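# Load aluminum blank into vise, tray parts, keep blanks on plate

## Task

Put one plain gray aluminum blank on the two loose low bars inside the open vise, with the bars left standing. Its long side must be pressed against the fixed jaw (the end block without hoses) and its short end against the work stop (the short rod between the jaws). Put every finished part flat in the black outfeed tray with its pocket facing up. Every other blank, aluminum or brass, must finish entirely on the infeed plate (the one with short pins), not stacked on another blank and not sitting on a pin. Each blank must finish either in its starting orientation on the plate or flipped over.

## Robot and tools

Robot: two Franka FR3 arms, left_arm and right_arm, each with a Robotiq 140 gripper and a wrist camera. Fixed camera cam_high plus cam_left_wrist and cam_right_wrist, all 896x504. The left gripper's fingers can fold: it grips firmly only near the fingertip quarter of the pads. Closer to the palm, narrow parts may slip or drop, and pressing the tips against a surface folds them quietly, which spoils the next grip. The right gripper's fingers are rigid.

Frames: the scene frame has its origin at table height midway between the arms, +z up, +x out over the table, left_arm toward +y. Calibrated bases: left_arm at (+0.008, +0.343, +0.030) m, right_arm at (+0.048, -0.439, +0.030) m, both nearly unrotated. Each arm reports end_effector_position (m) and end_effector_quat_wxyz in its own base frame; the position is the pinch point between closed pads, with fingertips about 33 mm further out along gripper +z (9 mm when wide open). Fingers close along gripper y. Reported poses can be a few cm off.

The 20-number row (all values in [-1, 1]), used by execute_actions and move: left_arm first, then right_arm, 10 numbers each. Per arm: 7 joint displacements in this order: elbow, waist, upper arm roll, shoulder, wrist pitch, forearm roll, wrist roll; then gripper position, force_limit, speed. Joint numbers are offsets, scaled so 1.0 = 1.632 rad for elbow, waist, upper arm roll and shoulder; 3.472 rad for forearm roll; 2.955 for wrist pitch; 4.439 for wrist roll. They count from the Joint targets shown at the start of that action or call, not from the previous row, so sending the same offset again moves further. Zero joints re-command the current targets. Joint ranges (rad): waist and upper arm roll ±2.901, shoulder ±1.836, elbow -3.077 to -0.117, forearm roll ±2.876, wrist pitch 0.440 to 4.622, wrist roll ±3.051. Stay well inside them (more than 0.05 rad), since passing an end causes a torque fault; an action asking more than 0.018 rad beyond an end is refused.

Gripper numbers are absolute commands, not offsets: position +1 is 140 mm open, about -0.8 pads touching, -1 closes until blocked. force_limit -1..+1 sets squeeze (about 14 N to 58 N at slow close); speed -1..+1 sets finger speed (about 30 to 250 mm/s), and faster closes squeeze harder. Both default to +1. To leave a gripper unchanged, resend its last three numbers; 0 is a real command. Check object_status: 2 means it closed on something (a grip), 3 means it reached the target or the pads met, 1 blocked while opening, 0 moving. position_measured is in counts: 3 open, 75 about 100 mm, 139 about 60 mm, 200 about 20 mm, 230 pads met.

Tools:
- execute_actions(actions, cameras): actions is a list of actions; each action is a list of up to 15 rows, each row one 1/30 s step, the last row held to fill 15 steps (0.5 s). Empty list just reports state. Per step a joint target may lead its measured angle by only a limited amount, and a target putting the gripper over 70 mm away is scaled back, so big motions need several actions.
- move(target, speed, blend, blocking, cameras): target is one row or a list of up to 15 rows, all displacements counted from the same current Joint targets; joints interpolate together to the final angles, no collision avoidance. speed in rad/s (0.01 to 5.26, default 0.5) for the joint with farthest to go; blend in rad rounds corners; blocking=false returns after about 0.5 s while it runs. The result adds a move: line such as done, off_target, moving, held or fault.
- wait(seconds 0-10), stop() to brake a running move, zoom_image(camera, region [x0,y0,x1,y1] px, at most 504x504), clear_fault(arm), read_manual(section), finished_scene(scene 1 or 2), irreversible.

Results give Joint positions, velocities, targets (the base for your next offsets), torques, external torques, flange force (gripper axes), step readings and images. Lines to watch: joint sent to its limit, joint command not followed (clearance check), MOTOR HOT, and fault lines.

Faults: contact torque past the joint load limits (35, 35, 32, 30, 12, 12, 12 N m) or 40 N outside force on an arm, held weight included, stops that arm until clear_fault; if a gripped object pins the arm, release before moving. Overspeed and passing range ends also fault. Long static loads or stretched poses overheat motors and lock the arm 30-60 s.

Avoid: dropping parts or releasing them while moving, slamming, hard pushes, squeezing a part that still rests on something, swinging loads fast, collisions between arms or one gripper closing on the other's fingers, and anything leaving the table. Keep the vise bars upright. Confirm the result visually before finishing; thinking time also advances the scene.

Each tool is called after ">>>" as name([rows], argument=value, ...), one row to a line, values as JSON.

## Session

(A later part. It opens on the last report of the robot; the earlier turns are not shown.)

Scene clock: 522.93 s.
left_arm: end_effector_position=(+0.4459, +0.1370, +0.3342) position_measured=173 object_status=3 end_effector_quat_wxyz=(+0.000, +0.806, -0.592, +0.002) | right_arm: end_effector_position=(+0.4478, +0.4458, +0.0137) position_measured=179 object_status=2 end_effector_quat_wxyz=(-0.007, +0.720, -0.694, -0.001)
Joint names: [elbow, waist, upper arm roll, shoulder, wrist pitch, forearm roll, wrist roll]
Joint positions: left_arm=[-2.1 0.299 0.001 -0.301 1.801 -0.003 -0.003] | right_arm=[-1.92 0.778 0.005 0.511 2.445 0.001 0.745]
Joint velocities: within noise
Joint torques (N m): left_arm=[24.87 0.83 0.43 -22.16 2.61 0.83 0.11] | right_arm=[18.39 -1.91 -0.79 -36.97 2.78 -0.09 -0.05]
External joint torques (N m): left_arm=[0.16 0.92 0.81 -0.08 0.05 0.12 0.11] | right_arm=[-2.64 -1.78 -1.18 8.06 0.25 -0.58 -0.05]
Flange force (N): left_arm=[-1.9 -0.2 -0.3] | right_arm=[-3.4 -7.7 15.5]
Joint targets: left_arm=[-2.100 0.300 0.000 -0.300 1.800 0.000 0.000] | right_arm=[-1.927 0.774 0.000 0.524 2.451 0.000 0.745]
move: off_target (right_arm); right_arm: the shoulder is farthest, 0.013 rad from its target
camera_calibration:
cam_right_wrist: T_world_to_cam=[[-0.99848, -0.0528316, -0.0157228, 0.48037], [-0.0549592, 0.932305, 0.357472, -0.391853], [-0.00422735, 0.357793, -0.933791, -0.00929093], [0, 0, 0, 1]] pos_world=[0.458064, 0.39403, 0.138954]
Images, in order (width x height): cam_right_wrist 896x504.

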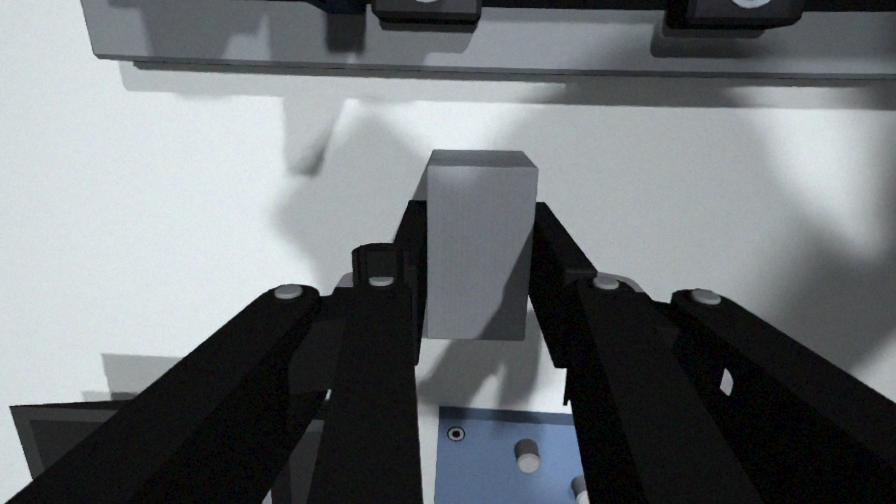

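>>> move([
  [0,0,0,0,0,0,0,-0.35,-1,-1,0.0043,0.0018,0.0025,-0.008,-0.002,0,0,-1,-1,-1],
  [0,0,0,0,0,0,0,-0.35,-1,-1,0.0043,0.0018,0.0025,-0.008,-0.002,0,0,-0.2,-1,-1],
  [0,0,0,0,0,0,0,-0.35,-1,-1,0.0182,0.0064,0,-0.0136,-0.0176,0,0.0006,-0.2,-1,-1],
  [0,0,0,0,0,0,0,-0.35,-1,-1,0.0182,0.0064,0,-0.0136,-0.0176,0,0.0006,-1,-1,-1],
], speed=[0.05,0.1,0.06,0.1], cameras=["cam_right_wrist"])

>>> zoom_image(camera="cam_right_wrist", region=[390, 130, 570, 360])

Scene clock: 554.70 s.
left_arm: end_effector_position=(+0.4459, +0.1369, +0.3342) position_measured=173 object_status=3 end_effector_quat_wxyz=(+0.000, +0.806, -0.592, +0.002) | right_arm: end_effector_position=(+0.4477, +0.4473, +0.0236) position_measured=180 object_status=2 end_effector_quat_wxyz=(-0.001, +0.721, -0.693, -0.001)
Joint names: [elbow, waist, upper arm roll, shoulder, wrist pitch, forearm roll, wrist roll]
Joint positions: left_arm=[-2.1 0.299 0.001 -0.301 1.801 -0.003 -0.003] | right_arm=[-1.899 0.783 0.001 0.503 2.403 0.001 0.745]
Joint velocities: within noise
Joint torques (N m): left_arm=[24.9 0.82 0.38 -22.17 2.61 0.81 0.09] | right_arm=[22.9 0.17 1.08 -44.97 2.19 0.51 0.09]
External joint torques (N m): left_arm=[0.19 0.92 0.76 -0.04 0.05 0.1 0.09] | right_arm=[1.51 0.03 0.53 0.2 -0.31 0.01 0.09]
Flange force (N): left_arm=[-1.8 -0.4 -0.3] | right_arm=[-5.4 -5.3 -0.3]
Joint targets: left_arm=[-2.100 0.300 0.000 -0.300 1.800 0.000 0.000] | right_arm=[-1.898 0.785 0.000 0.502 2.399 0.000 0.748]
move: done
camera_calibration:
cam_right_wrist: T_world_to_cam=[[-0.998424, -0.0556337, -0.00733266, 0.481449], [-0.054699, 0.93572, 0.348478, -0.398188], [-0.0125258, 0.34833, -0.937288, 0.00750894], [0, 0, 0, 1]] pos_world=[0.459004, 0.396762, 0.149328]
Images, in order (width x height): cam_right_wrist 896x504.

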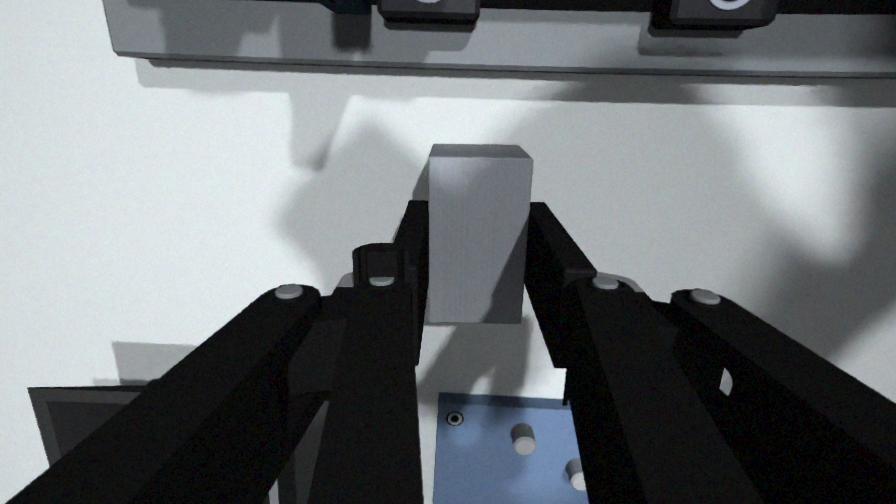

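Scaled by 2.191 from the camera's 896x504 image, which has a finer 1280x720 frame.

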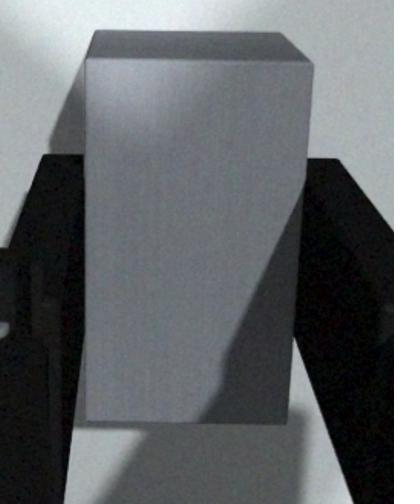

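>>> move([
  [0,0,0,0,0,0,0,-0.35,-1,-1,0.0516,0,0,-0.1191,-0.0939,0,0,-1,-1,-1],
  [0,0,0,0,0,0,0,-0.35,-1,-1,-0.0776,-0.1504,0,-0.2102,-0.0729,0,-0.0508,-1,-1,-1],
  [0,0,0,0,0,0,0,-0.35,-1,-1,-0.1006,-0.1504,0,-0.1795,-0.0432,0,-0.0508,-1,-1,-1],
], speed=[0.25,0.3,0.12], blend=[0.03,0.03,0], cameras=["cam_right_wrist"])

>>> zoom_image(camera="cam_right_wrist", region=[370, 70, 590, 180])

>>> zoom_image(camera="cam_right_wrist", region=[390, 130, 570, 390])

Scene clock: 577.33 s.
left_arm: end_effector_position=(+0.4459, +0.1369, +0.3342) position_measured=173 object_status=3 end_effector_quat_wxyz=(+0.000, +0.806, -0.592, +0.002) | right_arm: end_effector_position=(+0.4970, +0.2970, +0.1208) position_measured=180 object_status=2 end_effector_quat_wxyz=(+0.003, +0.711, -0.703, -0.001)
Joint names: [elbow, waist, upper arm roll, shoulder, wrist pitch, forearm roll, wrist roll]
Joint positions: left_arm=[-2.1 0.299 0.001 -0.301 1.801 -0.003 -0.003] | right_arm=[-2.062 0.54 -0.002 0.21 2.265 0.001 0.526]
Joint velocities: left_arm=[within noise] | right_arm=[-0.001 0 0.001 0 0.004 0 -0.003]
Joint torques (N m): left_arm=[24.88 0.81 0.39 -22.18 2.62 0.82 0.09] | right_arm=[24.83 -0.34 1.26 -38.38 2.86 0.56 -0.19]
External joint torques (N m): left_arm=[0.15 0.78 0.63 -0.07 0.05 0.1 0.09] | right_arm=[2.08 -0.3 1.14 -0.48 0.36 0 -0.19]
Flange force (N): left_arm=[-1.6 -0.2 -0.3] | right_arm=[-3.2 -5.4 -1.6]
Joint targets: left_arm=[-2.100 0.300 0.000 -0.300 1.800 0.000 0.000] | right_arm=[-2.062 0.539 0.000 0.209 2.271 0.000 0.522]
move: done
camera_calibration:
cam_right_wrist: T_world_to_cam=[[-0.999601, -0.0282232, -0.000941986, 0.514723], [-0.026826, 0.938639, 0.343856, -0.302801], [-0.00882051, 0.343744, -0.939022, 0.151339], [0, 0, 0, 1]] pos_world=[0.507729, 0.246726, 0.246715]
Images, in order (width x height): cam_right_wrist 896x504.

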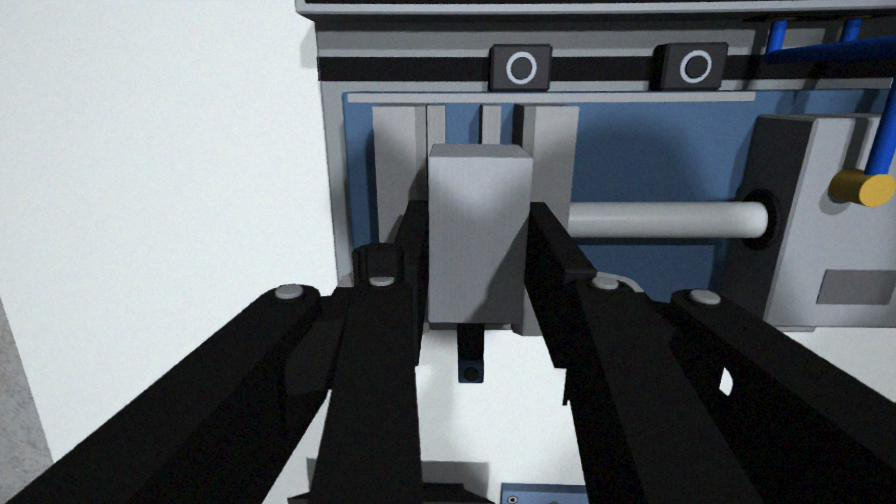

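Scaled by 2.291 from the camera's 896x504 image, which has a finer 1280x720 frame.

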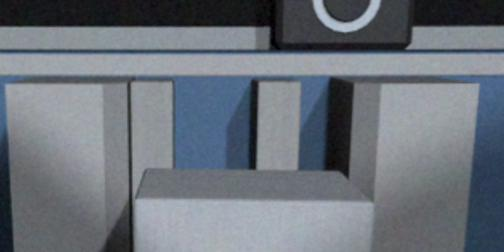

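Scaled by 1.938 from the camera's 896x504 image, which has a finer 1280x720 frame.

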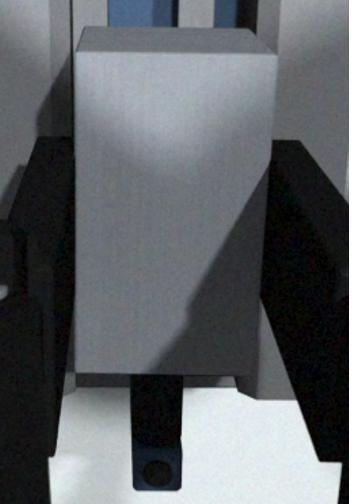

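>>> zoom_image(camera="cam_right_wrist", region=[415, 290, 545, 390])

>>> zoom_image(camera="cam_right_wrist", region=[415, 130, 545, 230])

Scaled by 3.877 from the camera's 896x504 image, which has a finer 1280x720 frame.

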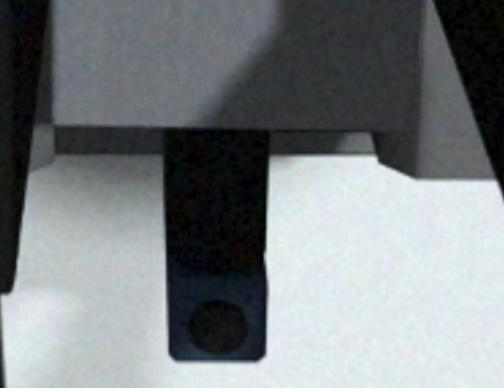

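Scaled by 3.877 from the camera's 896x504 image, which has a finer 1280x720 frame.

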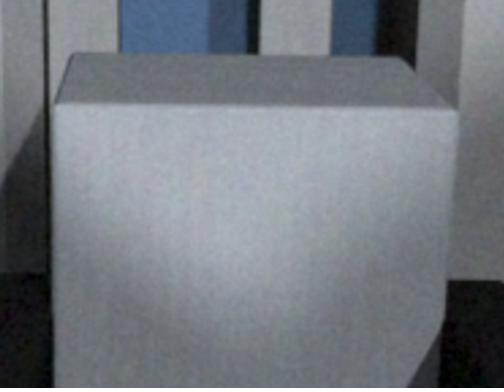

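>>> move(target=[0,0,0,0,0,0,0,-0.35,-1,-1,-0.0094,0.0003,0,0.0184,0.0154,0,-0.0009,-1,-1,-1], speed=0.06, cameras=["cam_right_wrist"])

>>> zoom_image(camera="cam_right_wrist", region=[415, 290, 545, 390])

>>> zoom_image(camera="cam_right_wrist", region=[370, 70, 590, 180])

Scene clock: 611.60 s.
left_arm: end_effector_position=(+0.4459, +0.1369, +0.3342) position_measured=173 object_status=3 end_effector_quat_wxyz=(+0.000, +0.806, -0.592, +0.002) | right_arm: end_effector_position=(+0.4981, +0.2977, +0.1037) position_measured=180 object_status=2 end_effector_quat_wxyz=(+0.001, +0.712, -0.702, -0.001)
Joint names: [elbow, waist, upper arm roll, shoulder, wrist pitch, forearm roll, wrist roll]
Joint positions: left_arm=[-2.1 0.299 0.001 -0.301 1.801 -0.003 -0.003] | right_arm=[-2.075 0.54 -0.002 0.236 2.309 0.001 0.522]
Joint velocities: left_arm=[within noise] | right_arm=[0 0 0 0 0.003 0.001 -0.001]
Joint torques (N m): left_arm=[24.88 0.8 0.44 -22.11 2.61 0.82 0.11] | right_arm=[23.31 -0.37 1.2 -36.57 3.14 0.58 -0.28]
External joint torques (N m): left_arm=[0.22 0.84 0.74 -0.01 0.06 0.11 0.11] | right_arm=[0.88 -0.49 0.89 1.8 0.62 0.03 -0.28]
Flange force (N): left_arm=[-1.8 -0.6 -0.4] | right_arm=[-3.2 -6.7 3.6]
Joint targets: left_arm=[-2.100 0.300 0.000 -0.300 1.800 0.000 0.000] | right_arm=[-2.077 0.540 0.000 0.239 2.317 0.000 0.518]
move: done
camera_calibration:
cam_right_wrist: T_world_to_cam=[[-0.999462, -0.032505, -0.00445712, 0.517428], [-0.0320408, 0.937776, 0.345758, -0.294918], [-0.00705912, 0.345715, -0.938313, 0.133478], [0, 0, 0, 1]] pos_world=[0.508642, 0.247241, 0.229521]
Images, in order (width x height): cam_right_wrist 896x504.

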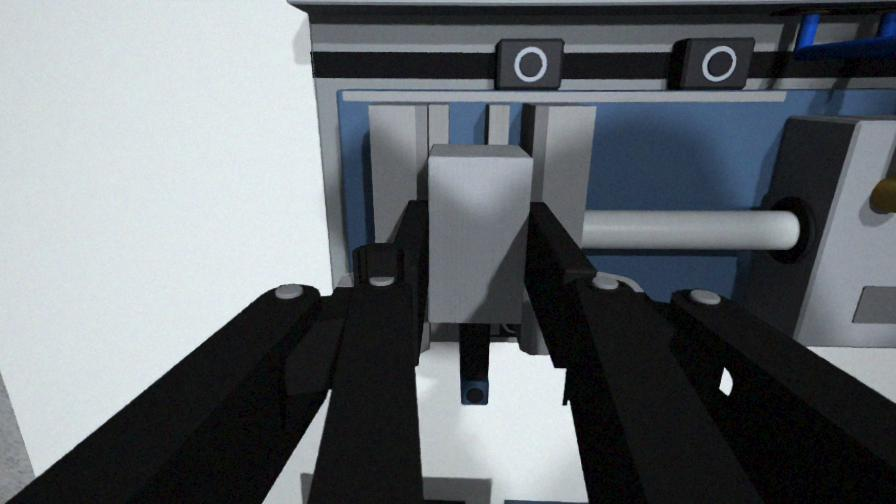

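Scaled by 3.877 from the camera's 896x504 image, which has a finer 1280x720 frame.

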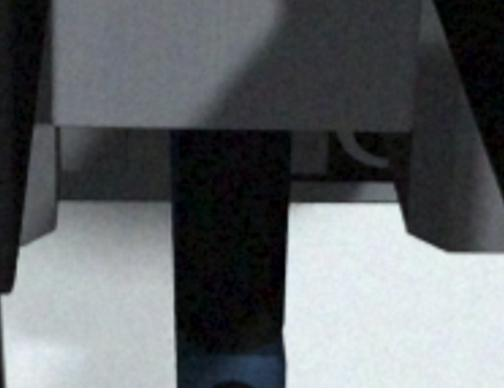

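Scaled by 2.291 from the camera's 896x504 image, which has a finer 1280x720 frame.

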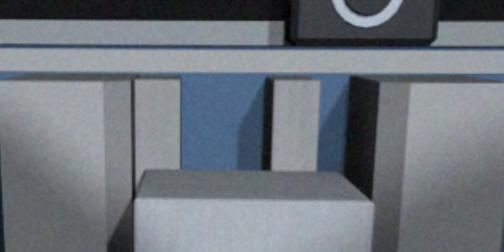

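>>> move(target=[0,0,0,0,0,0,0,-0.35,-1,-1,-0.00275,0,0,0.00545,0.0046,0,0,-1,-1,-1], speed=0.04, cameras=[])

Scene clock: 619.87 s.
left_arm: end_effector_position=(+0.4459, +0.1369, +0.3342) position_measured=173 object_status=3 end_effector_quat_wxyz=(+0.000, +0.806, -0.592, +0.002) | right_arm: end_effector_position=(+0.4992, +0.2984, +0.1036) position_measured=180 object_status=2 end_effector_quat_wxyz=(-0.001, +0.713, -0.701, +0.000)
Joint names: [elbow, waist, upper arm roll, shoulder, wrist pitch, forearm roll, wrist roll]
Joint positions: left_arm=[-2.1 0.299 0.001 -0.301 1.801 -0.003 -0.003] | right_arm=[-2.076 0.54 -0.002 0.237 2.315 0.001 0.521]
Joint velocities: within noise
Joint torques (N m): left_arm=[24.83 0.86 0.45 -22.16 2.61 0.81 0.11] | right_arm=[20.96 -0.05 1.15 -31.13 4.27 0.57 -0.17]
External joint torques (N m): left_arm=[0.15 0.93 0.8 -0.07 0.06 0.1 0.11] | right_arm=[-1.46 0.04 1.04 7.31 1.74 0.03 -0.17]
Flange force (N): left_arm=[-1.9 -0.3 -0.2] | right_arm=[-6.1 -9.9 16.3]
Joint targets: left_arm=[-2.100 0.300 0.000 -0.300 1.800 0.000 0.000] | right_arm=[-2.082 0.540 0.000 0.248 2.330 0.000 0.518]
move: off_target (right_arm); right_arm: the wrist pitch is farthest, 0.016 rad from its target
No camera images: "cameras" was empty.

>>> move(target=[0,0,0,0,0,0,0,-0.35,-1,-1,0.00275,0,0,-0.00545,-0.0046,0,0,-1,-1,-1], speed=0.05, cameras=["cam_right_wrist"])

>>> zoom_image(camera="cam_right_wrist", region=[360, 80, 580, 240])

>>> zoom_image(camera="cam_right_wrist", region=[405, 290, 555, 380])

Scene clock: 625.27 s.
left_arm: end_effector_position=(+0.4458, +0.1369, +0.3342) position_measured=173 object_status=3 end_effector_quat_wxyz=(+0.000, +0.806, -0.592, +0.002) | right_arm: end_effector_position=(+0.4992, +0.2984, +0.1036) position_measured=180 object_status=2 end_effector_quat_wxyz=(-0.001, +0.713, -0.701, +0.000)
Joint names: [elbow, waist, upper arm roll, shoulder, wrist pitch, forearm roll, wrist roll]
Joint positions: left_arm=[-2.1 0.299 0.001 -0.301 1.801 -0.003 -0.003] | right_arm=[-2.077 0.54 -0.002 0.237 2.315 0.001 0.521]
Joint velocities: within noise
Joint torques (N m): left_arm=[24.85 0.79 0.42 -22.18 2.62 0.81 0.07] | right_arm=[23.46 -0.06 1.3 -36.1 3.04 0.6 -0.17]
External joint torques (N m): left_arm=[0.19 0.85 0.76 -0.07 0.07 0.1 0.07] | right_arm=[1.23 -0.24 0.95 2.06 0.54 0.05 -0.17]
Flange force (N): left_arm=[-1.7 -0.3 -0.3] | right_arm=[-4.7 -8.2 3.6]
Joint targets: left_arm=[-2.100 0.300 0.000 -0.300 1.800 0.000 0.000] | right_arm=[-2.077 0.540 0.000 0.239 2.317 0.000 0.518]
move: done
camera_calibration:
cam_right_wrist: T_world_to_cam=[[-0.999385, -0.0340004, -0.00858773, 0.519343], [-0.0348639, 0.936913, 0.347819, -0.294042], [-0.00378004, 0.347905, -0.937522, 0.130763], [0, 0, 0, 1]] pos_world=[0.509266, 0.247657, 0.229327]
Images, in order (width x height): cam_right_wrist 896x504.

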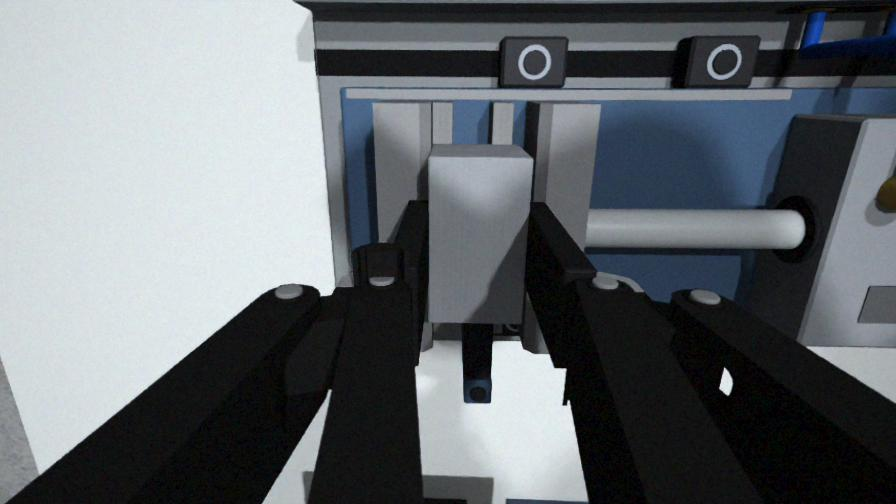

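Scaled by 2.291 from the camera's 896x504 image, which has a finer 1280x720 frame.

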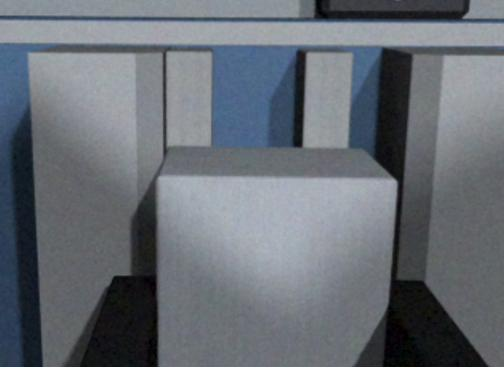

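Scaled by 3.360 from the camera's 896x504 image, which has a finer 1280x720 frame.

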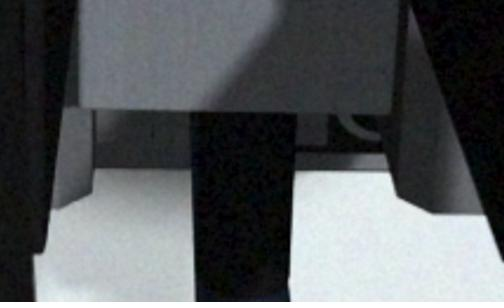

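>>> move([
  [0,0,0,0,0,0,0,-0.35,-1,-1,0.00118,0,0,-0.0023,-0.00192,0,0,-1,-1,-1],
  [0,0,0,0,0,0,0,-0.35,-1,-1,0.00524,-0.00108,0,0.00056,-0.00259,0,-0.0004,-1,-1,-1],
], speed=0.03, cameras=[])

Scene clock: 661.37 s.
left_arm: end_effector_position=(+0.4458, +0.1369, +0.3342) position_measured=173 object_status=3 end_effector_quat_wxyz=(+0.000, +0.806, -0.592, +0.002) | right_arm: end_effector_position=(+0.4993, +0.2984, +0.1037) position_measured=180 object_status=2 end_effector_quat_wxyz=(+0.001, +0.713, -0.701, -0.001)
Joint names: [elbow, waist, upper arm roll, shoulder, wrist pitch, forearm roll, wrist roll]
Joint positions: left_arm=[-2.1 0.299 0.001 -0.301 1.801 -0.003 -0.003] | right_arm=[-2.072 0.54 -0.002 0.239 2.31 0.001 0.519]
Joint velocities: left_arm=[within noise] | right_arm=[0.002 0 0.001 0 -0.003 -0.001 -0.002]
Joint torques (N m): left_arm=[24.9 0.79 0.44 -22.09 2.59 0.82 0.11] | right_arm=[24.83 -1.02 1.09 -37.39 2.74 0.53 -0.19]
External joint torques (N m): left_arm=[0.19 0.91 0.85 0.03 0.04 0.12 0.11] | right_arm=[2.45 -0.91 1 1.05 0.22 -0.02 -0.19]
Flange force (N): left_arm=[-2.0 -0.7 -0.4] | right_arm=[-5.3 -10.7 0.4]
Joint targets: left_arm=[-2.100 0.300 0.000 -0.300 1.800 0.000 0.000] | right_arm=[-2.069 0.538 0.000 0.240 2.309 0.000 0.516]
move: done
No camera images: "cameras" was empty.

>>> move([
  [0,0,0,0,0,0,0,-0.35,-1,-1,0.0007,0,0,-0.00138,-0.00115,0,0,-1,-1,-1],
  [0,0,0,0,0,0,0,-0.35,-1,-1,0.00555,0.00362,0,0.00203,-0.00195,0,0.00133,-1,-1,-1],
], speed=0.03, cameras=["cam_right_wrist"])

>>> zoom_image(camera="cam_right_wrist", region=[360, 80, 580, 240])

>>> zoom_image(camera="cam_right_wrist", region=[405, 290, 555, 420])

Scene clock: 667.83 s.
left_arm: end_effector_position=(+0.4458, +0.1369, +0.3342) position_measured=173 object_status=3 end_effector_quat_wxyz=(+0.000, +0.806, -0.592, +0.002) | right_arm: end_effector_position=(+0.4995, +0.3003, +0.1038) position_measured=180 object_status=2 end_effector_quat_wxyz=(+0.002, +0.715, -0.700, -0.001)
Joint names: [elbow, waist, upper arm roll, shoulder, wrist pitch, forearm roll, wrist roll]
Joint positions: left_arm=[-2.1 0.299 0.001 -0.301 1.801 -0.003 -0.003] | right_arm=[-2.064 0.542 -0.002 0.244 2.304 0.001 0.519]
Joint velocities: within noise
Joint torques (N m): left_arm=[24.84 0.82 0.42 -22.16 2.6 0.82 0.13] | right_arm=[25.88 -0.02 0.98 -38.83 2.81 0.54 0.14]
External joint torques (N m): left_arm=[0.07 0.89 0.77 0.03 0.03 0.11 0.13] | right_arm=[3.46 0.04 0.83 -0.24 0.29 -0.01 0.14]
Flange force (N): left_arm=[-1.9 -0.3 -0.1] | right_arm=[-6.9 -10.4 -2.2]
Joint targets: left_arm=[-2.100 0.300 0.000 -0.300 1.800 0.000 0.000] | right_arm=[-2.060 0.544 0.000 0.243 2.303 0.000 0.522]
move: done
camera_calibration:
cam_right_wrist: T_world_to_cam=[[-0.999252, -0.0385407, -0.00331346, 0.520435], [-0.0373144, 0.937778, 0.345225, -0.294703], [-0.0101979, 0.34509, -0.938514, 0.134421], [0, 0, 0, 1]] pos_world=[0.51042, 0.250037, 0.229619]
Images, in order (width x height): cam_right_wrist 896x504.

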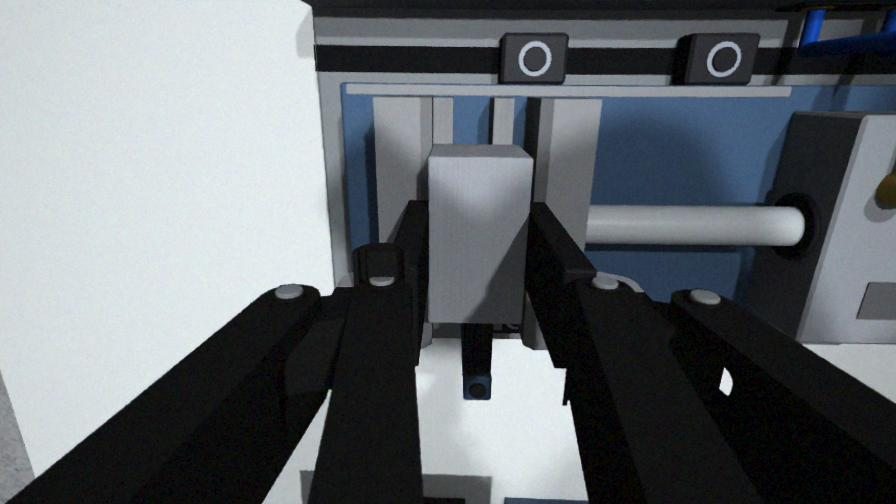

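Scaled by 2.291 from the camera's 896x504 image, which has a finer 1280x720 frame.

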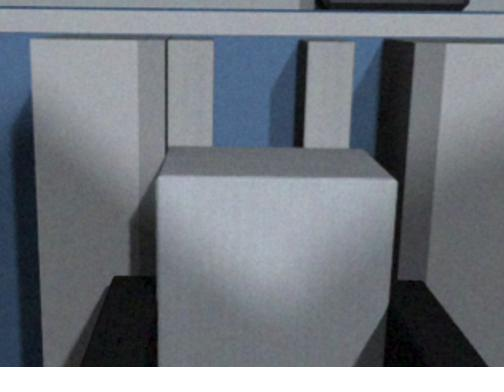

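Scaled by 3.360 from the camera's 896x504 image, which has a finer 1280x720 frame.

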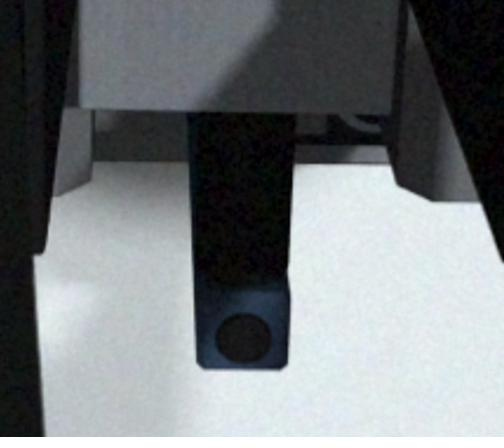

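>>> move(target=[-0.2896,-0.6127,0,-0.0819,0.2839,0,0.3539,-0.35,-1,-1,0,0,0,0,0,0,0,-1,-1,-1], speed=0.8, cameras=["cam_left_wrist"])

Scene clock: 700.83 s.
left_arm: end_effector_position=(+0.4126, -0.3477, +0.2789) position_measured=173 object_status=3 end_effector_quat_wxyz=(+0.230, +0.329, +0.912, -0.085) | right_arm: end_effector_position=(+0.4995, +0.3004, +0.1038) position_measured=180 object_status=2 end_effector_quat_wxyz=(+0.002, +0.715, -0.700, -0.001)
Joint names: [elbow, waist, upper arm roll, shoulder, wrist pitch, forearm roll, wrist roll]
Joint positions: left_arm=[-2.572 -0.698 -0.002 -0.432 2.636 -0.003 1.566] | right_arm=[-2.063 0.543 -0.001 0.244 2.303 0.001 0.519]
Joint velocities: left_arm=[-0.002 0.001 -0.001 0 0.001 0.001 0.005] | right_arm=[within noise]
Joint torques (N m): left_arm=[24.38 0.1 0.72 -17.67 3.73 0.76 0.06] | right_arm=[25.5 -0.1 0.94 -38.99 2.86 0.57 0.09]
External joint torques (N m): left_arm=[-0.2 0.23 1.26 -0.36 0.35 0.07 0.08] | right_arm=[3.18 -0.16 0.69 -0.52 0.36 0.02 0.08]
Flange force (N): left_arm=[1.8 2.8 0.0] | right_arm=[-5.5 -8.9 -2.3]
Joint targets: left_arm=[-2.573 -0.700 0.000 -0.434 2.639 0.000 1.571] | right_arm=[-2.060 0.544 0.000 0.243 2.303 0.000 0.522]
move: done
camera_calibration:
cam_left_wrist: T_world_to_cam=[[0.640156, 0.768241, -0.0024836, 0.0106419], [0.512924, -0.424995, 0.745848, -0.559324], [0.571935, -0.478733, -0.666112, -0.0737109], [0, 0, 0, 1]] pos_world=[0.322236, -0.281173, 0.368097]
Images, in order (width x height): cam_left_wrist 896x504.

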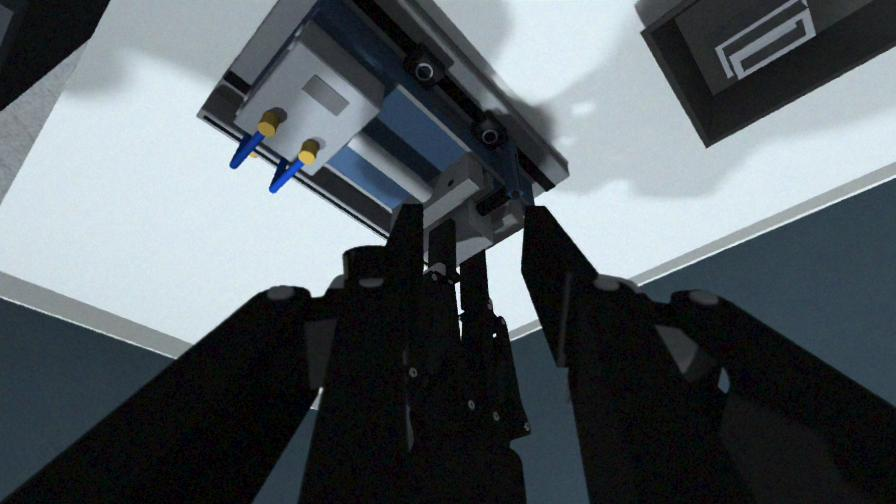

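>>> zoom_image(camera="cam_left_wrist", region=[390, 130, 570, 290])

Scaled by 2.800 from the camera's 896x504 image, which has a finer 1280x720 frame.

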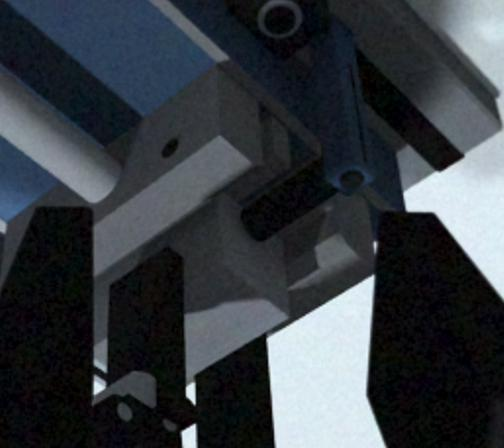

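>>> zoom_image(camera="cam_left_wrist", region=[440, 170, 540, 260])

Scaled by 5.040 from the camera's 896x504 image, which has a finer 1280x720 frame.

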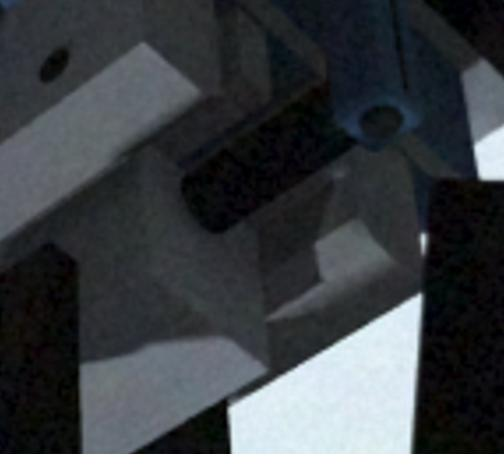

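>>> zoom_image(camera="cam_left_wrist", region=[440, 170, 500, 225])

Scaled by 8.400 from the camera's 896x504 image, which has a finer 1280x720 frame.

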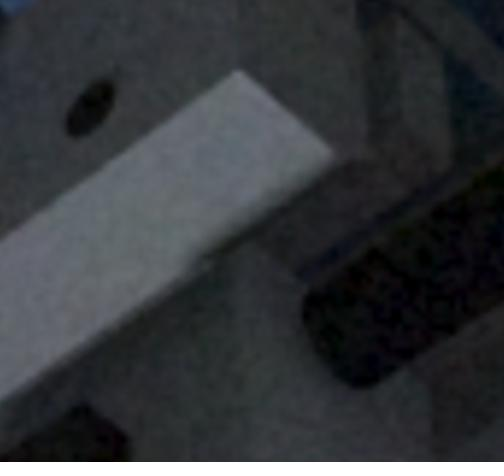

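>>> move(target=[0,0,0,0,0,0,0,-0.35,-1,-1,0.00364,0.00271,0,0.00256,-0.0006,0,0.001,-1,-1,-1], speed=0.03, cameras=["cam_left_wrist"])

>>> zoom_image(camera="cam_left_wrist", region=[440, 170, 510, 250])

Scene clock: 753.63 s.
left_arm: end_effector_position=(+0.4126, -0.3477, +0.2789) position_measured=173 object_status=3 end_effector_quat_wxyz=(+0.231, +0.330, +0.911, -0.085) | right_arm: end_effector_position=(+0.4994, +0.3030, +0.1038) position_measured=180 object_status=2 end_effector_quat_wxyz=(+0.002, +0.715, -0.699, -0.001)
Joint names: [elbow, waist, upper arm roll, shoulder, wrist pitch, forearm roll, wrist roll]
Joint positions: left_arm=[-2.572 -0.698 -0.002 -0.432 2.637 -0.003 1.568] | right_arm=[-2.058 0.546 -0.001 0.248 2.301 0.001 0.522]
Joint velocities: within noise
Joint torques (N m): left_arm=[24.53 0.17 0.7 -17.63 3.65 0.76 0.12] | right_arm=[25.74 0.42 1.72 -38.96 2.94 0.61 0.08]
External joint torques (N m): left_arm=[0.02 0.33 1.28 -0.46 0.29 0.06 0.14] | right_arm=[3.29 0.43 1.53 -0.15 0.43 0.06 0.08]
Flange force (N): left_arm=[1.3 3.0 -0.4] | right_arm=[-7.2 -9.5 -1.6]
Joint targets: left_arm=[-2.573 -0.700 0.000 -0.434 2.639 0.000 1.571] | right_arm=[-2.054 0.548 0.000 0.247 2.302 0.000 0.527]
move: done
camera_calibration:
cam_left_wrist: T_world_to_cam=[[0.64147, 0.767146, -0.00157515, 0.00943069], [0.511514, -0.426185, 0.746137, -0.559323], [0.571724, -0.47943, -0.665791, -0.073969], [0, 0, 0, 1]] pos_world=[0.322342, -0.281072, 0.368098]
Images, in order (width x height): cam_left_wrist 896x504.

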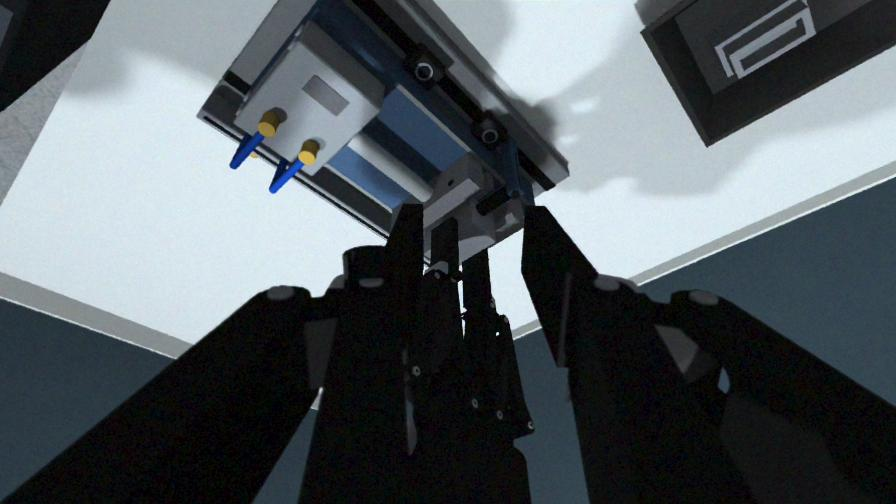

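Scaled by 6.300 from the camera's 896x504 image, which has a finer 1280x720 frame.

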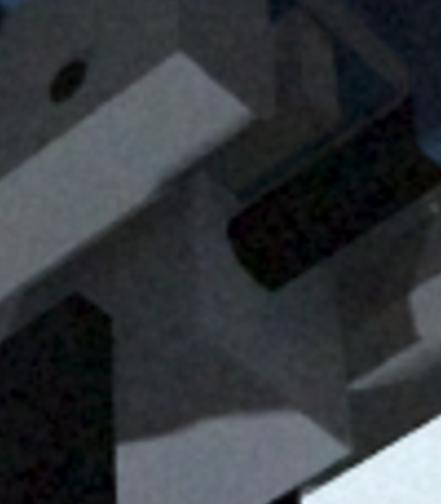

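>>> move(target=[0,0,0,0,0,0,0,-0.35,-1,-1,0.00243,0.00181,0,0.0017,-0.0004,0,0.00067,-1,-1,-1], speed=0.03, cameras=[])

Scene clock: 776.67 s.
left_arm: end_effector_position=(+0.4127, -0.3477, +0.2789) position_measured=173 object_status=3 end_effector_quat_wxyz=(+0.231, +0.330, +0.911, -0.085) | right_arm: end_effector_position=(+0.4995, +0.3031, +0.1038) position_measured=180 object_status=2 end_effector_quat_wxyz=(+0.004, +0.715, -0.700, -0.001)
Joint names: [elbow, waist, upper arm roll, shoulder, wrist pitch, forearm roll, wrist roll]
Joint positions: left_arm=[-2.573 -0.698 -0.002 -0.432 2.637 -0.003 1.568] | right_arm=[-2.054 0.547 -0.002 0.25 2.297 0.001 0.524]
Joint velocities: within noise
Joint torques (N m): left_arm=[24.62 0.17 0.64 -17.61 3.63 0.76 0.1] | right_arm=[25.93 1.9 2.27 -38.51 3.31 0.84 0.19]
External joint torques (N m): left_arm=[0.17 0.21 1.09 -0.5 0.27 0.07 0.11] | right_arm=[3.4 2.1 2.25 0.44 0.79 0.28 0.19]
Flange force (N): left_arm=[0.8 2.5 -0.6] | right_arm=[-10.2 -9.6 0.0]
Joint targets: left_arm=[-2.573 -0.700 0.000 -0.434 2.639 0.000 1.571] | right_arm=[-2.050 0.551 0.000 0.250 2.300 0.000 0.530]
move: done
No camera images: "cameras" was empty.

>>> move(target=[0,0,0,0,0,0,0,-0.35,-1,-1,0.00406,-0.00108,0,0.00286,-0.00067,0,-0.0004,-1,-1,-1], speed=0.03, cameras=[])

Scene clock: 780.40 s.
left_arm: end_effector_position=(+0.4127, -0.3477, +0.2790) position_measured=173 object_status=3 end_effector_quat_wxyz=(+0.231, +0.330, +0.911, -0.085) | right_arm: end_effector_position=(+0.4996, +0.3032, +0.1039) position_measured=180 object_status=2 end_effector_quat_wxyz=(+0.006, +0.714, -0.700, -0.001)
Joint names: [elbow, waist, upper arm roll, shoulder, wrist pitch, forearm roll, wrist roll]
Joint positions: left_arm=[-2.573 -0.698 -0.002 -0.432 2.637 -0.003 1.569] | right_arm=[-2.048 0.547 -0.002 0.253 2.29 0 0.524]
Joint velocities: within noise
Joint torques (N m): left_arm=[24.59 0.14 0.65 -17.56 3.6 0.76 0.06] | right_arm=[26.37 1.24 2.49 -37.76 3.98 0.91 0.16]
External joint torques (N m): left_arm=[0.03 0.12 1.04 -0.32 0.23 0.07 0.07] | right_arm=[4.01 1.44 2.46 1.03 1.51 0.36 0.16]
Flange force (N): left_arm=[0.8 2.3 -0.2] | right_arm=[-11.1 -12.6 1.9]
Joint targets: left_arm=[-2.573 -0.700 0.000 -0.434 2.639 0.000 1.571] | right_arm=[-2.043 0.550 0.000 0.255 2.298 0.000 0.528]
move: done
No camera images: "cameras" was empty.

>>> move([
  [0,0,0,0,0,0,0,-0.35,-1,-1,-0.00141,0,0,0.00276,0.0023,0,0,-1,-1,-1],
  [0,0,0,0,0,0,0,-0.35,-1,-1,-0.00141,0,0,0.00276,0.0023,0,0,-0.35,-1,-1],
  [0,0,0,0,0,0,0,-0.35,-1,-1,0.0065,0,0,-0.0125,-0.0105,0,0,-0.35,-1,-1],
  [0,0,0,0,0,0,0,-0.35,-1,-1,0.0411,0,0,-0.0554,-0.0533,0,0,-0.35,-1,-1],
], speed=[0.03,0.1,0.05,0.2], cameras=["cam_left_wrist","cam_right_wrist"])

>>> zoom_image(camera="cam_left_wrist", region=[400, 150, 540, 290])

>>> zoom_image(camera="cam_right_wrist", region=[360, 80, 580, 320])

Scene clock: 798.33 s.
left_arm: end_effector_position=(+0.4127, -0.3477, +0.2790) position_measured=173 object_status=3 end_effector_quat_wxyz=(+0.231, +0.330, +0.911, -0.085) | right_arm: end_effector_position=(+0.5043, +0.3069, +0.1753) position_measured=173 object_status=3 end_effector_quat_wxyz=(-0.002, +0.715, -0.699, +0.001)
Joint names: [elbow, waist, upper arm roll, shoulder, wrist pitch, forearm roll, wrist roll]
Joint positions: left_arm=[-2.573 -0.698 -0.002 -0.432 2.637 -0.003 1.569] | right_arm=[-1.977 0.548 -0.002 0.164 2.146 0 0.525]
Joint velocities: left_arm=[within noise] | right_arm=[0 0 0.001 0.001 -0.004 0 0]
Joint torques (N m): left_arm=[24.64 0.19 0.64 -17.54 3.58 0.77 0.07] | right_arm=[25.21 -0.16 0.85 -36.89 2.21 0.66 0.18]
External joint torques (N m): left_arm=[0.11 0.27 1.14 -0.37 0.21 0.08 0.09] | right_arm=[1.34 -0.16 0.72 0.6 -0.33 0.03 0.18]
Flange force (N): left_arm=[0.7 2.5 -0.4] | right_arm=[-4.2 -6.0 -1.8]
Joint targets: left_arm=[-2.573 -0.700 0.000 -0.434 2.639 0.000 1.571] | right_arm=[-1.976 0.550 0.000 0.164 2.141 0.000 0.528]
move: done; target 2's new numbers were sent with right_arm's wrist pitch 0.015 rad from that target
camera_calibration:
cam_left_wrist: T_world_to_cam=[[0.641621, 0.76702, -0.0014902, 0.00931497], [0.511226, -0.426196, 0.746328, -0.559304], [0.571813, -0.479622, -0.665577, -0.0741312], [0, 0, 0, 1]] pos_world=[0.322343, -0.281073, 0.368098]
cam_right_wrist: T_world_to_cam=[[-0.999169, -0.0389976, -0.0118325, 0.5274], [-0.040675, 0.936319, 0.348786, -0.323929], [-0.00252284, 0.348978, -0.937128, 0.194005], [0, 0, 0, 1]] pos_world=[0.514276, 0.256165, 0.30103]
Images, in order (width x height): cam_left_wrist 896x504, cam_right_wrist 896x504.

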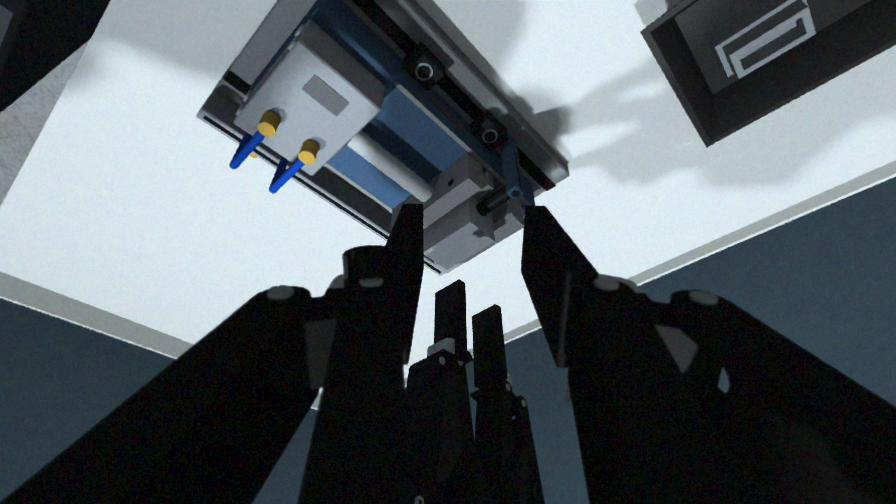

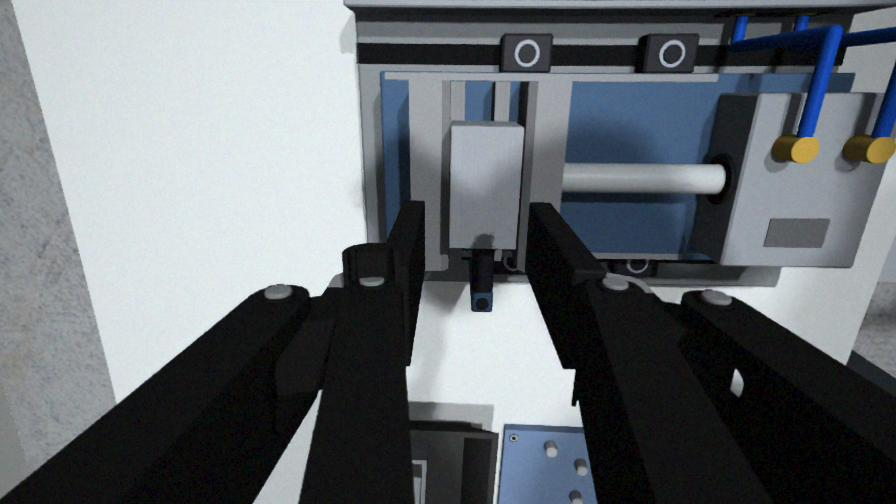

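Scaled by 3.600 from the camera's 896x504 image, which has a finer 1280x720 frame.

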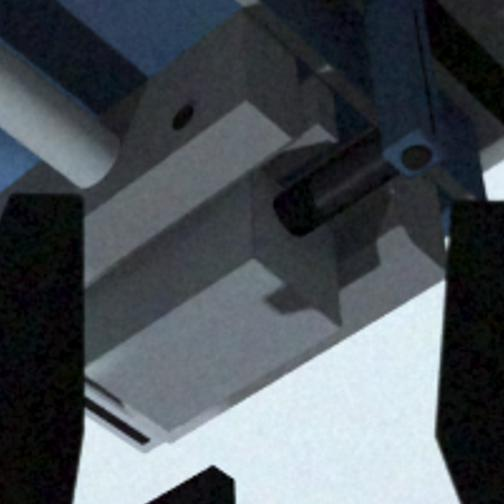

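Scaled by 2.100 from the camera's 896x504 image, which has a finer 1280x720 frame.

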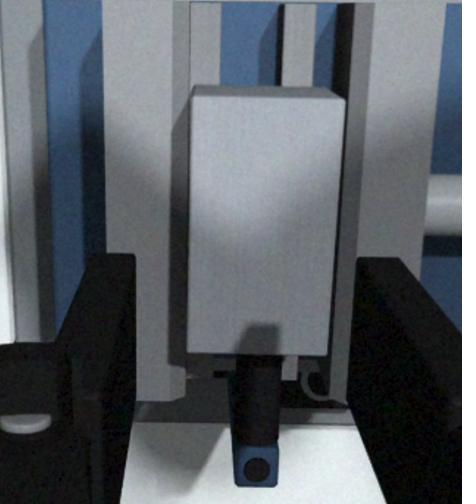

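>>> zoom_image(camera="cam_right_wrist", region=[420, 80, 490, 200])

>>> zoom_image(camera="cam_right_wrist", region=[420, 190, 540, 320])

Scaled by 4.200 from the camera's 896x504 image, which has a finer 1280x720 frame.

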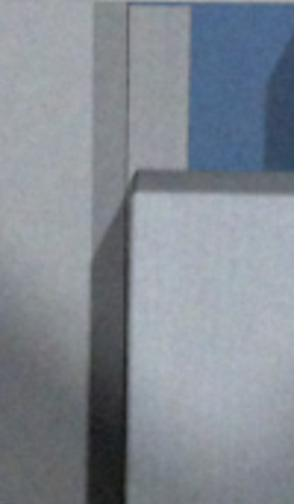

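Scaled by 3.877 from the camera's 896x504 image, which has a finer 1280x720 frame.

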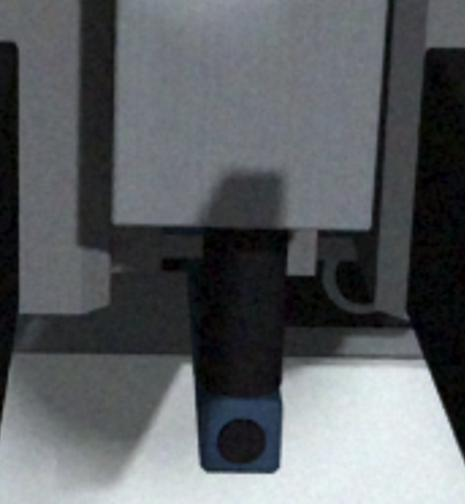

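>>> move([
  [0,0,0,0,0,0,0,-0.35,-1,-1,-0.0873,0.0166,0,-0.033,0.0296,0,0.007,-1,-1,-1],
  [0,0,0,0,0,0,0,-0.35,-1,-1,-0.1156,0.0166,0,0.0172,0.073,0,0.007,-1,-1,-1],
], speed=[0.2,0.1], cameras=["cam_left_wrist","cam_right_wrist"])

>>> zoom_image(camera="cam_left_wrist", region=[400, 150, 540, 290])

>>> zoom_image(camera="cam_right_wrist", region=[360, 80, 580, 340])

Scene clock: 839.40 s.
left_arm: end_effector_position=(+0.4127, -0.3477, +0.2790) position_measured=173 object_status=3 end_effector_quat_wxyz=(+0.231, +0.330, +0.911, -0.085) | right_arm: end_effector_position=(+0.4687, +0.3028, +0.0981) position_measured=230 object_status=3 end_effector_quat_wxyz=(+0.002, +0.713, -0.701, +0.000)
Joint names: [elbow, waist, upper arm roll, shoulder, wrist pitch, forearm roll, wrist roll]
Joint positions: left_arm=[-2.573 -0.698 -0.002 -0.433 2.637 -0.003 1.569] | right_arm=[-2.162 0.575 -0.001 0.188 2.345 0 0.556]
Joint velocities: within noise
Joint torques (N m): left_arm=[24.69 0.18 0.61 -17.52 3.58 0.74 0.07] | right_arm=[21.94 0.07 0.92 -32.81 3.67 0.54 0.08]
External joint torques (N m): left_arm=[0.2 0.24 1.09 -0.41 0.22 0.05 0.08] | right_arm=[-0.05 0.05 0.74 3.59 1.17 0.01 0.08]
Flange force (N): left_arm=[0.5 2.4 -0.5] | right_arm=[-4.8 -6.4 8.7]
Joint targets: left_arm=[-2.573 -0.700 0.000 -0.434 2.639 0.000 1.571] | right_arm=[-2.165 0.577 0.000 0.193 2.357 0.000 0.559]
move: off_target (right_arm); right_arm: the wrist pitch is farthest, 0.011 rad from its target
camera_calibration:
cam_left_wrist: T_world_to_cam=[[0.641628, 0.767015, -0.00149917, 0.00931456], [0.51113, -0.426115, 0.74644, -0.559292], [0.571891, -0.479703, -0.665451, -0.074226], [0, 0, 0, 1]] pos_world=[0.322343, -0.281073, 0.368098]
cam_right_wrist: T_world_to_cam=[[-0.999378, -0.0350525, -0.00383342, 0.488848], [-0.0342279, 0.938203, 0.34439, -0.297724], [-0.0084752, 0.344307, -0.938819, 0.127298], [0, 0, 0, 1]] pos_world=[0.479432, 0.252631, 0.223917]
Images, in order (width x height): cam_left_wrist 896x504, cam_right_wrist 896x504.

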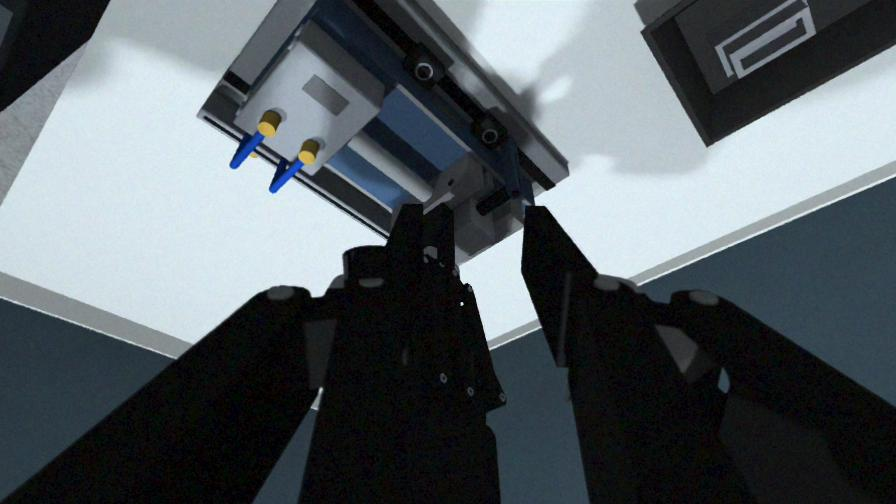

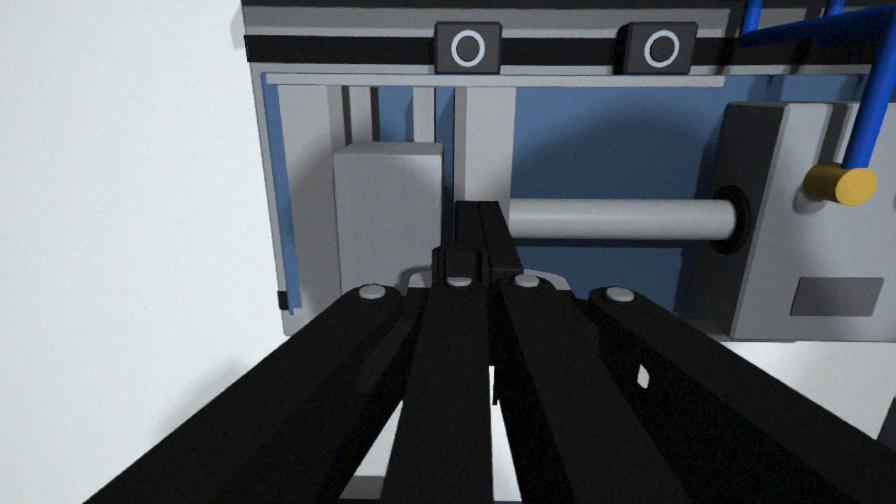

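Scaled by 3.600 from the camera's 896x504 image, which has a finer 1280x720 frame.

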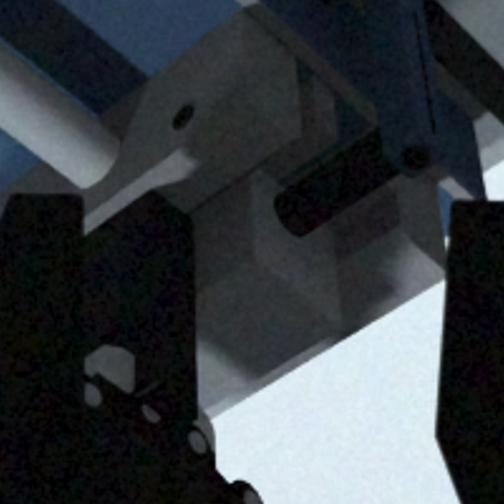

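Scaled by 1.938 from the camera's 896x504 image, which has a finer 1280x720 frame.

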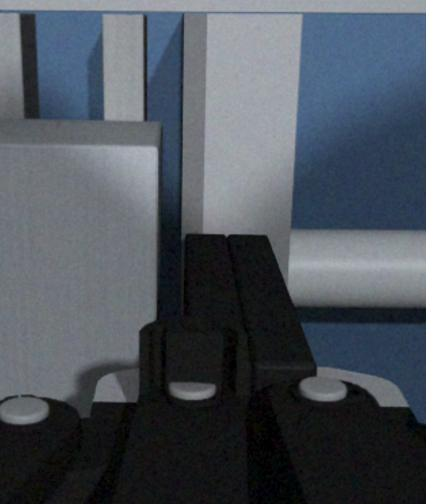

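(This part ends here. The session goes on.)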